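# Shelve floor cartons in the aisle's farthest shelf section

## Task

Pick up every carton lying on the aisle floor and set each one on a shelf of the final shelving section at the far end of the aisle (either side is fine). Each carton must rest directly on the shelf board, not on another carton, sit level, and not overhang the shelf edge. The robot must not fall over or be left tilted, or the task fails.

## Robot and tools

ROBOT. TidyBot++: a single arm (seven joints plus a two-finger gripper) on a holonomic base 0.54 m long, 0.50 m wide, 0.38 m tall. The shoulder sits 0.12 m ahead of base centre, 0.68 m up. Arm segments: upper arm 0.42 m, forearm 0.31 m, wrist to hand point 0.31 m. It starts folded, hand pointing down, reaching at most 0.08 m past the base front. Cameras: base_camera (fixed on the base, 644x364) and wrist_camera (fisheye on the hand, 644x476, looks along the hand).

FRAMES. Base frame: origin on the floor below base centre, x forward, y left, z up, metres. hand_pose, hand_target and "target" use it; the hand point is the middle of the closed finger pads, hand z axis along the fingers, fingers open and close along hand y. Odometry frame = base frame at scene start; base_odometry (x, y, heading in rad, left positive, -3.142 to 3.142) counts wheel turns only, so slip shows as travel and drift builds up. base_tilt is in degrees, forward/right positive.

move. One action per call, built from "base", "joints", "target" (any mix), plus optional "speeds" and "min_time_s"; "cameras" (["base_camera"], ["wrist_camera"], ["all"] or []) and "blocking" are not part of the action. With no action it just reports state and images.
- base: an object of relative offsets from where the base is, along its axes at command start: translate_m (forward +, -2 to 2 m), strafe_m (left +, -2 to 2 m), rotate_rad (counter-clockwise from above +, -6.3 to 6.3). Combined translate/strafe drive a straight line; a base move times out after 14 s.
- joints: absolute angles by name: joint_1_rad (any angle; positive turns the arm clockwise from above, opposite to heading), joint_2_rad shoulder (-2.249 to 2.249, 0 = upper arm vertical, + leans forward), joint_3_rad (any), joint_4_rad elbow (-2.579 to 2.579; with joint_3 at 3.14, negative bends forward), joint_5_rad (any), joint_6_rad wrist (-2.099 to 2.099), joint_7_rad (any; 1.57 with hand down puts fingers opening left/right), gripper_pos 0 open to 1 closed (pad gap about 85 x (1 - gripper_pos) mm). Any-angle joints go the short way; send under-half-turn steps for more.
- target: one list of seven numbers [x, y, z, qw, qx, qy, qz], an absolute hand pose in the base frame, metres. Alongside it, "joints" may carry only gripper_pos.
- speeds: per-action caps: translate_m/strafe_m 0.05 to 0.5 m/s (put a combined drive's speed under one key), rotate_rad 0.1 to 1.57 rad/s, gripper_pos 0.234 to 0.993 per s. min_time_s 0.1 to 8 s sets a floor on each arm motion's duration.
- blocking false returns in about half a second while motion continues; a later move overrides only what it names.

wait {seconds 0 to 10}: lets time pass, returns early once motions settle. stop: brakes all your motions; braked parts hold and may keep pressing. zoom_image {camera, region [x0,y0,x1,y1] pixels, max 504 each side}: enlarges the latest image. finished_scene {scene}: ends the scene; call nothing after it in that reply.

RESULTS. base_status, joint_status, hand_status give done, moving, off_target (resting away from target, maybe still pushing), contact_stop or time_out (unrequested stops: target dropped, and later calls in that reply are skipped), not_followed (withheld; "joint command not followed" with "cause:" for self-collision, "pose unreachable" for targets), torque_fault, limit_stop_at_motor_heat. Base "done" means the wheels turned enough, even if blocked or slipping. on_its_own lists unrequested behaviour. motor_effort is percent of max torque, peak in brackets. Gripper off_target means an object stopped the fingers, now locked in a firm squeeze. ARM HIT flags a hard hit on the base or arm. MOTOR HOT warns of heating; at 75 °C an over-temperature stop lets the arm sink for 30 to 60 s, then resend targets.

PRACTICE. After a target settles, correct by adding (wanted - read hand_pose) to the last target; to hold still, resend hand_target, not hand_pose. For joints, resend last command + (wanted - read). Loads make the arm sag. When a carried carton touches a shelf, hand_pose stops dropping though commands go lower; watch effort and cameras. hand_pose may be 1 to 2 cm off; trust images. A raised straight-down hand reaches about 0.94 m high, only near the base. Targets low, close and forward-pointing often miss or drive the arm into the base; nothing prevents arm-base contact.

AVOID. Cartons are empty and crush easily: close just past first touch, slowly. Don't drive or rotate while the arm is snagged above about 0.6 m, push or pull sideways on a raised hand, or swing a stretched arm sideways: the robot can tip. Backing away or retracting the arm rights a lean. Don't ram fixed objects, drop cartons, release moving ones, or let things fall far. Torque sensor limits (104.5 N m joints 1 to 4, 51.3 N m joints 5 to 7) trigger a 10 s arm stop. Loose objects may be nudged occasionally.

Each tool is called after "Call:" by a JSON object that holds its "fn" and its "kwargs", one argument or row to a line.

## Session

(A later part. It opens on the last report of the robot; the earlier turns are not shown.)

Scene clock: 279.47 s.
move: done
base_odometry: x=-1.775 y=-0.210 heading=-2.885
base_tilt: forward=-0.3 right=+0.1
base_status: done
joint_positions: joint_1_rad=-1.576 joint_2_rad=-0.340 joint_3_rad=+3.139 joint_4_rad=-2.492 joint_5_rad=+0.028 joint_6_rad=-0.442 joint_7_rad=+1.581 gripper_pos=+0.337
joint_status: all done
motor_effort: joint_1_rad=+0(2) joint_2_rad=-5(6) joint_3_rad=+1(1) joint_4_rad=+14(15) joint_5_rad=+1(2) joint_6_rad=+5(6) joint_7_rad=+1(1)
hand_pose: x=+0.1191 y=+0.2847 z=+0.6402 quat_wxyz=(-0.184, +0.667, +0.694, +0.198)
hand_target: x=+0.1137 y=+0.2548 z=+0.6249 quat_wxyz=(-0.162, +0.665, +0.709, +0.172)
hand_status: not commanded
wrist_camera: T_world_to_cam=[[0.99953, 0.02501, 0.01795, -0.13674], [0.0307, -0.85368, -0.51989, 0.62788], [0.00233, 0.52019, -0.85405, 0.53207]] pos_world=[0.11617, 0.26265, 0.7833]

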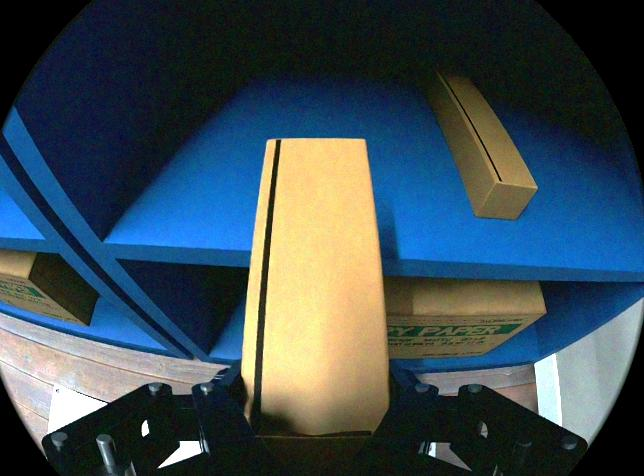

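Call:
{"fn": "move", "kwargs": {
  "joints": {"joint_2_rad": 0.245, "joint_4_rad": -2.08, "joint_6_rad": -0.24},
  "min_time_s": 2.5
}}

Call:
{"fn": "move", "kwargs": {
  "joints": {"joint_2_rad": 0.555, "joint_4_rad": -1.674, "joint_6_rad": -0.49},
  "min_time_s": 2.5,
  "cameras": ["wrist_camera"]
}}

Scene clock: 286.40 s.
move: done
base_odometry: x=-1.775 y=-0.210 heading=-2.885
base_tilt: forward=-0.3 right=+0.0
base_status: not commanded
joint_positions: joint_1_rad=-1.576 joint_2_rad=+0.216 joint_3_rad=+3.139 joint_4_rad=-2.109 joint_5_rad=+0.028 joint_6_rad=-0.318 joint_7_rad=+1.581 gripper_pos=+0.337
joint_status: all done
motor_effort: joint_1_rad=-1(2) joint_2_rad=-21(22) joint_3_rad=+0(1) joint_4_rad=+12(15) joint_5_rad=+1(2) joint_6_rad=+5(6) joint_7_rad=+1(1)
hand_pose: x=+0.1165 y=+0.4682 z=+0.6041 quat_wxyz=(-0.169, +0.671, +0.700, +0.180)
hand_target: x=+0.1034 y=+0.5006 z=+0.6138 quat_wxyz=(-0.199, +0.655, +0.700, +0.204)
hand_status: not commanded
pictures: none

Scene clock: 289.20 s.
move: done
base_odometry: x=-1.775 y=-0.210 heading=-2.885
base_tilt: forward=-0.3 right=+0.0
base_status: not commanded
joint_positions: joint_1_rad=-1.576 joint_2_rad=+0.517 joint_3_rad=+3.139 joint_4_rad=-1.704 joint_5_rad=+0.028 joint_6_rad=-0.419 joint_7_rad=+1.581 gripper_pos=+0.337
joint_status: all done
motor_effort: joint_1_rad=-1(2) joint_2_rad=-30(31) joint_3_rad=-1(1) joint_4_rad=+13(14) joint_5_rad=+1(1) joint_6_rad=+5(6) joint_7_rad=+0(1)
hand_pose: x=+0.1163 y=+0.6079 z=+0.5847 quat_wxyz=(-0.170, +0.671, +0.699, +0.182)
hand_target: x=+0.1024 y=+0.5978 z=+0.5633 quat_wxyz=(-0.144, +0.669, +0.713, +0.152)
hand_status: not commanded
wrist_camera: T_world_to_cam=[[0.99955, 0.02615, 0.01457, -0.13972], [0.02993, -0.8766, -0.48028, 0.86598], [0.00021, 0.4805, -0.87699, 0.35425]] pos_world=[0.11366, 0.59256, 0.72863]

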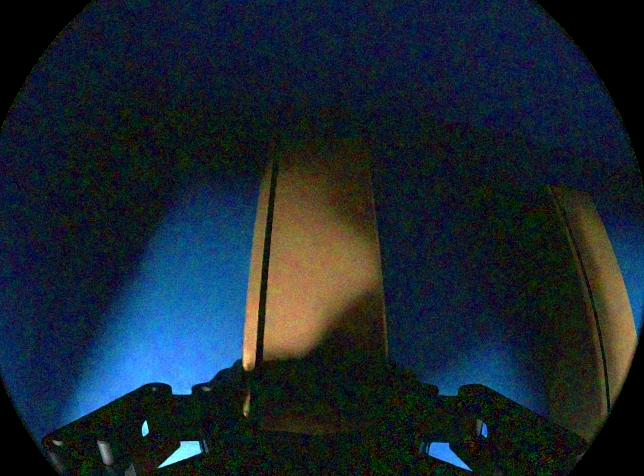

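Call:
{"fn": "move", "kwargs": {
  "joints": {"joint_2_rad": 0.572, "joint_6_rad": -0.335},
  "min_time_s": 0.8
}}

Call:
{"fn": "move", "kwargs": {
  "joints": {"joint_2_rad": 0.58, "joint_6_rad": -0.325},
  "min_time_s": 0.5
}}

Call:
{"fn": "move", "kwargs": {
  "joints": {"joint_2_rad": 0.587, "joint_6_rad": -0.318},
  "min_time_s": 0.5
}}

Call:
{"fn": "move", "kwargs": {
  "joints": {"joint_2_rad": 0.594, "joint_6_rad": -0.316},
  "min_time_s": 0.5
}}

Scene clock: 292.27 s.
move: done
base_odometry: x=-1.775 y=-0.210 heading=-2.885
base_tilt: forward=-0.3 right=+0.0
base_status: not commanded
joint_positions: joint_1_rad=-1.576 joint_2_rad=+0.530 joint_3_rad=+3.139 joint_4_rad=-1.704 joint_5_rad=+0.028 joint_6_rad=-0.397 joint_7_rad=+1.581 gripper_pos=+0.337
joint_status: all done
motor_effort: joint_1_rad=-1(1) joint_2_rad=-31(31) joint_3_rad=-1(1) joint_4_rad=+13(14) joint_5_rad=+1(1) joint_6_rad=+5(5) joint_7_rad=+0(1)
hand_pose: x=+0.1161 y=+0.6125 z=+0.5798 quat_wxyz=(-0.173, +0.670, +0.698, +0.184)
hand_target: x=+0.0999 y=+0.6384 z=+0.5755 quat_wxyz=(-0.193, +0.657, +0.701, +0.199)
hand_status: not commanded
pictures: none

Scene clock: 293.07 s.
move: done
base_odometry: x=-1.775 y=-0.210 heading=-2.885
base_tilt: forward=-0.3 right=+0.0
base_status: not commanded
joint_positions: joint_1_rad=-1.576 joint_2_rad=+0.536 joint_3_rad=+3.139 joint_4_rad=-1.703 joint_5_rad=+0.028 joint_6_rad=-0.397 joint_7_rad=+1.581 gripper_pos=+0.337
joint_status: all done
motor_effort: joint_1_rad=-1(1) joint_2_rad=-30(31) joint_3_rad=+0(1) joint_4_rad=+13(13) joint_5_rad=+1(1) joint_6_rad=+5(5) joint_7_rad=+0(1)
hand_pose: x=+0.1161 y=+0.6123 z=+0.5764 quat_wxyz=(-0.171, +0.671, +0.698, +0.182)
hand_target: x=+0.0998 y=+0.6401 z=+0.5720 quat_wxyz=(-0.193, +0.657, +0.701, +0.199)
hand_status: not commanded
pictures: none

Scene clock: 293.87 s.
move: done
base_odometry: x=-1.775 y=-0.210 heading=-2.885
base_tilt: forward=-0.3 right=+0.0
base_status: not commanded
joint_positions: joint_1_rad=-1.576 joint_2_rad=+0.537 joint_3_rad=+3.139 joint_4_rad=-1.703 joint_5_rad=+0.028 joint_6_rad=-0.395 joint_7_rad=+1.581 gripper_pos=+0.337
joint_status: all done
motor_effort: joint_1_rad=-1(2) joint_2_rad=-29(30) joint_3_rad=+0(1) joint_4_rad=+13(13) joint_5_rad=+1(1) joint_6_rad=+4(6) joint_7_rad=+1(1)
hand_pose: x=+0.1161 y=+0.6128 z=+0.5763 quat_wxyz=(-0.172, +0.670, +0.698, +0.183)
hand_target: x=+0.0997 y=+0.6412 z=+0.5687 quat_wxyz=(-0.194, +0.657, +0.701, +0.199)
hand_status: not commanded
pictures: none

Scene clock: 294.67 s.
move: done
base_odometry: x=-1.775 y=-0.210 heading=-2.885
base_tilt: forward=-0.3 right=+0.0
base_status: not commanded
joint_positions: joint_1_rad=-1.576 joint_2_rad=+0.538 joint_3_rad=+3.139 joint_4_rad=-1.702 joint_5_rad=+0.028 joint_6_rad=-0.394 joint_7_rad=+1.581 gripper_pos=+0.337
joint_status: all done
motor_effort: joint_1_rad=-1(1) joint_2_rad=-28(29) joint_3_rad=+0(1) joint_4_rad=+12(13) joint_5_rad=+1(2) joint_6_rad=+5(6) joint_7_rad=+1(1)
hand_pose: x=+0.1161 y=+0.6136 z=+0.5762 quat_wxyz=(-0.172, +0.670, +0.698, +0.183)
hand_target: x=+0.0997 y=+0.6409 z=+0.5646 quat_wxyz=(-0.192, +0.657, +0.702, +0.197)
hand_status: not commanded
pictures: none

Call:
{"fn": "move", "kwargs": {
  "joints": {"joint_2_rad": 0.575},
  "min_time_s": 0.5
}}

Call:
{"fn": "move", "kwargs": {
  "joints": {"gripper_pos": 0.25},
  "speeds": {"gripper_pos": 0.234},
  "cameras": ["wrist_camera"]
}}

Call:
{"fn": "move", "kwargs": {
  "joints": {"gripper_pos": 0},
  "speeds": {"gripper_pos": 0.4}
}}

Call:
{"fn": "move", "kwargs": {
  "joints": {"joint_2_rad": 0.178, "joint_4_rad": -2.216, "joint_6_rad": -0.128},
  "min_time_s": 2.5
}}

Call:
{"fn": "move", "kwargs": {
  "joints": {"joint_2_rad": -0.365, "joint_4_rad": -2.52, "joint_6_rad": -0.4},
  "min_time_s": 2,
  "cameras": ["all"]
}}

Scene clock: 297.57 s.
move: done
base_odometry: x=-1.775 y=-0.210 heading=-2.885
base_tilt: forward=-0.3 right=+0.0
base_status: not commanded
joint_positions: joint_1_rad=-1.576 joint_2_rad=+0.538 joint_3_rad=+3.139 joint_4_rad=-1.702 joint_5_rad=+0.028 joint_6_rad=-0.394 joint_7_rad=+1.581 gripper_pos=+0.337
joint_status: all done
motor_effort: joint_1_rad=-1(1) joint_2_rad=-29(30) joint_3_rad=+0(1) joint_4_rad=+13(13) joint_5_rad=+1(2) joint_6_rad=+5(5) joint_7_rad=+1(1)
hand_pose: x=+0.1161 y=+0.6136 z=+0.5762 quat_wxyz=(-0.172, +0.670, +0.698, +0.183)
hand_target: x=+0.0996 y=+0.6430 z=+0.5768 quat_wxyz=(-0.198, +0.655, +0.700, +0.204)
hand_status: not commanded
pictures: none

Scene clock: 298.50 s.
move: done
base_odometry: x=-1.775 y=-0.210 heading=-2.885
base_tilt: forward=-0.3 right=+0.0
base_status: not commanded
joint_positions: joint_1_rad=-1.576 joint_2_rad=+0.539 joint_3_rad=+3.139 joint_4_rad=-1.702 joint_5_rad=+0.028 joint_6_rad=-0.393 joint_7_rad=+1.581 gripper_pos=+0.252
joint_status: all done
motor_effort: joint_1_rad=-1(1) joint_2_rad=-30(31) joint_3_rad=+0(1) joint_4_rad=+13(13) joint_5_rad=+1(2) joint_6_rad=+4(5) joint_7_rad=+0(1)
hand_pose: x=+0.1160 y=+0.6137 z=+0.5756 quat_wxyz=(-0.172, +0.670, +0.698, +0.183)
hand_target: x=+0.0996 y=+0.6430 z=+0.5768 quat_wxyz=(-0.198, +0.655, +0.700, +0.204)
hand_status: not commanded
wrist_camera: T_world_to_cam=[[0.99955, 0.02659, 0.01421, -0.13962], [0.03014, -0.87391, -0.48516, 0.86783], [-0.00048, 0.48537, -0.87431, 0.33901]] pos_world=[0.11356, 0.59757, 0.71942]

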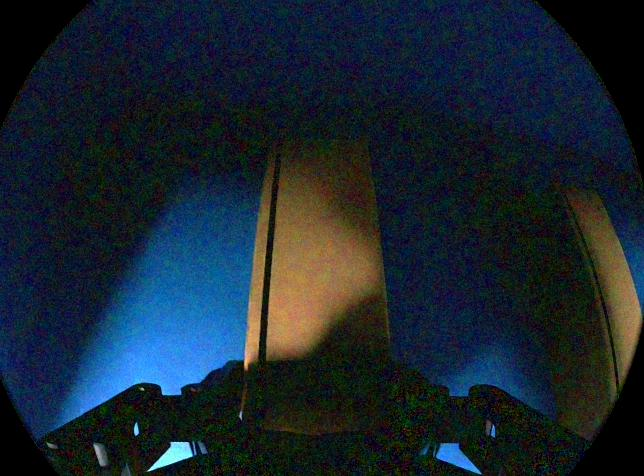

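Scene clock: 299.73 s.
move: done
base_odometry: x=-1.775 y=-0.210 heading=-2.885
base_tilt: forward=-0.3 right=+0.0
base_status: not commanded
joint_positions: joint_1_rad=-1.576 joint_2_rad=+0.539 joint_3_rad=+3.139 joint_4_rad=-1.702 joint_5_rad=+0.028 joint_6_rad=-0.393 joint_7_rad=+1.581 gripper_pos=+0.000
joint_status: all done
motor_effort: joint_1_rad=-1(2) joint_2_rad=-30(31) joint_3_rad=+0(1) joint_4_rad=+13(13) joint_5_rad=+1(1) joint_6_rad=+5(5) joint_7_rad=+1(1)
hand_pose: x=+0.1160 y=+0.6137 z=+0.5756 quat_wxyz=(-0.172, +0.670, +0.698, +0.183)
hand_target: x=+0.0996 y=+0.6430 z=+0.5768 quat_wxyz=(-0.198, +0.655, +0.700, +0.204)
hand_status: not commanded
pictures: none

Scene clock: 302.53 s.
move: done
base_odometry: x=-1.775 y=-0.210 heading=-2.885
base_tilt: forward=-0.3 right=+0.0
base_status: not commanded
joint_positions: joint_1_rad=-1.576 joint_2_rad=+0.220 joint_3_rad=+3.139 joint_4_rad=-2.189 joint_5_rad=+0.028 joint_6_rad=-0.206 joint_7_rad=+1.581 gripper_pos=+0.000
joint_status: all done
motor_effort: joint_1_rad=-1(2) joint_2_rad=-19(31) joint_3_rad=+0(1) joint_4_rad=+11(14) joint_5_rad=+1(2) joint_6_rad=+5(5) joint_7_rad=+1(1)
hand_pose: x=+0.1157 y=+0.4585 z=+0.5898 quat_wxyz=(-0.180, +0.667, +0.698, +0.189)
hand_target: x=+0.1035 y=+0.4687 z=+0.6120 quat_wxyz=(-0.214, +0.650, +0.696, +0.217)
hand_status: not commanded
pictures: none

Scene clock: 304.83 s.
move: done
base_odometry: x=-1.775 y=-0.210 heading=-2.885
base_tilt: forward=-0.3 right=+0.0
base_status: not commanded
joint_positions: joint_1_rad=-1.576 joint_2_rad=-0.340 joint_3_rad=+3.139 joint_4_rad=-2.490 joint_5_rad=+0.028 joint_6_rad=-0.327 joint_7_rad=+1.581 gripper_pos=+0.000
joint_status: all done
motor_effort: joint_1_rad=-1(2) joint_2_rad=-5(21) joint_3_rad=+1(1) joint_4_rad=+14(15) joint_5_rad=+1(1) joint_6_rad=+6(7) joint_7_rad=+1(1)
hand_pose: x=+0.1179 y=+0.3148 z=+0.6615 quat_wxyz=(-0.224, +0.654, +0.682, +0.237)
hand_target: x=+0.1119 y=+0.2843 z=+0.6422 quat_wxyz=(-0.200, +0.654, +0.699, +0.209)
hand_status: not commanded
pictures: base_camera, wrist_camera
wrist_camera: T_world_to_cam=[[0.9995, 0.02576, 0.0183, -0.13718], [0.03156, -0.78723, -0.61586, 0.7072], [-0.00146, 0.61613, -0.78765, 0.46088]] pos_world=[0.11546, 0.2763, 0.80105]

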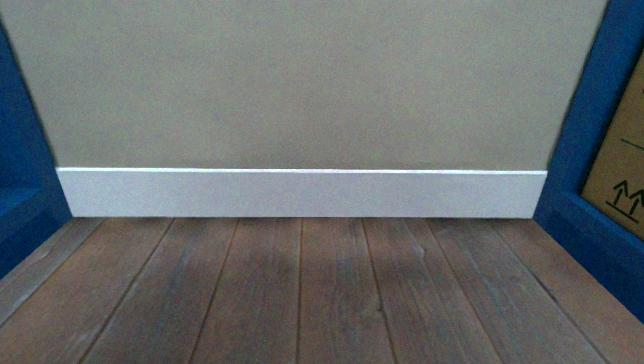

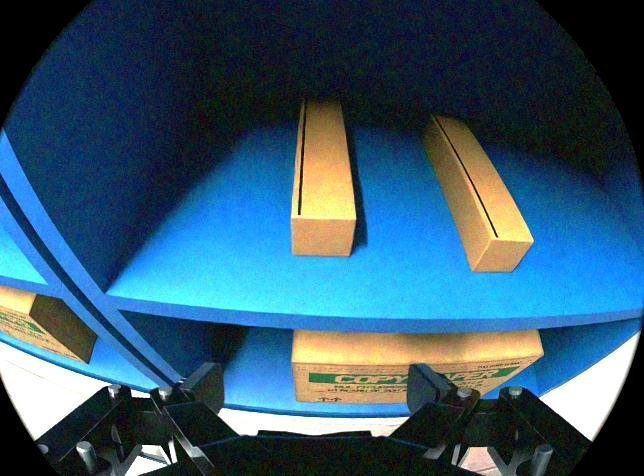

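Call:
{"fn": "finished_scene", "kwargs": {
  "scene": 2
}}

The scene is finished: the task was done.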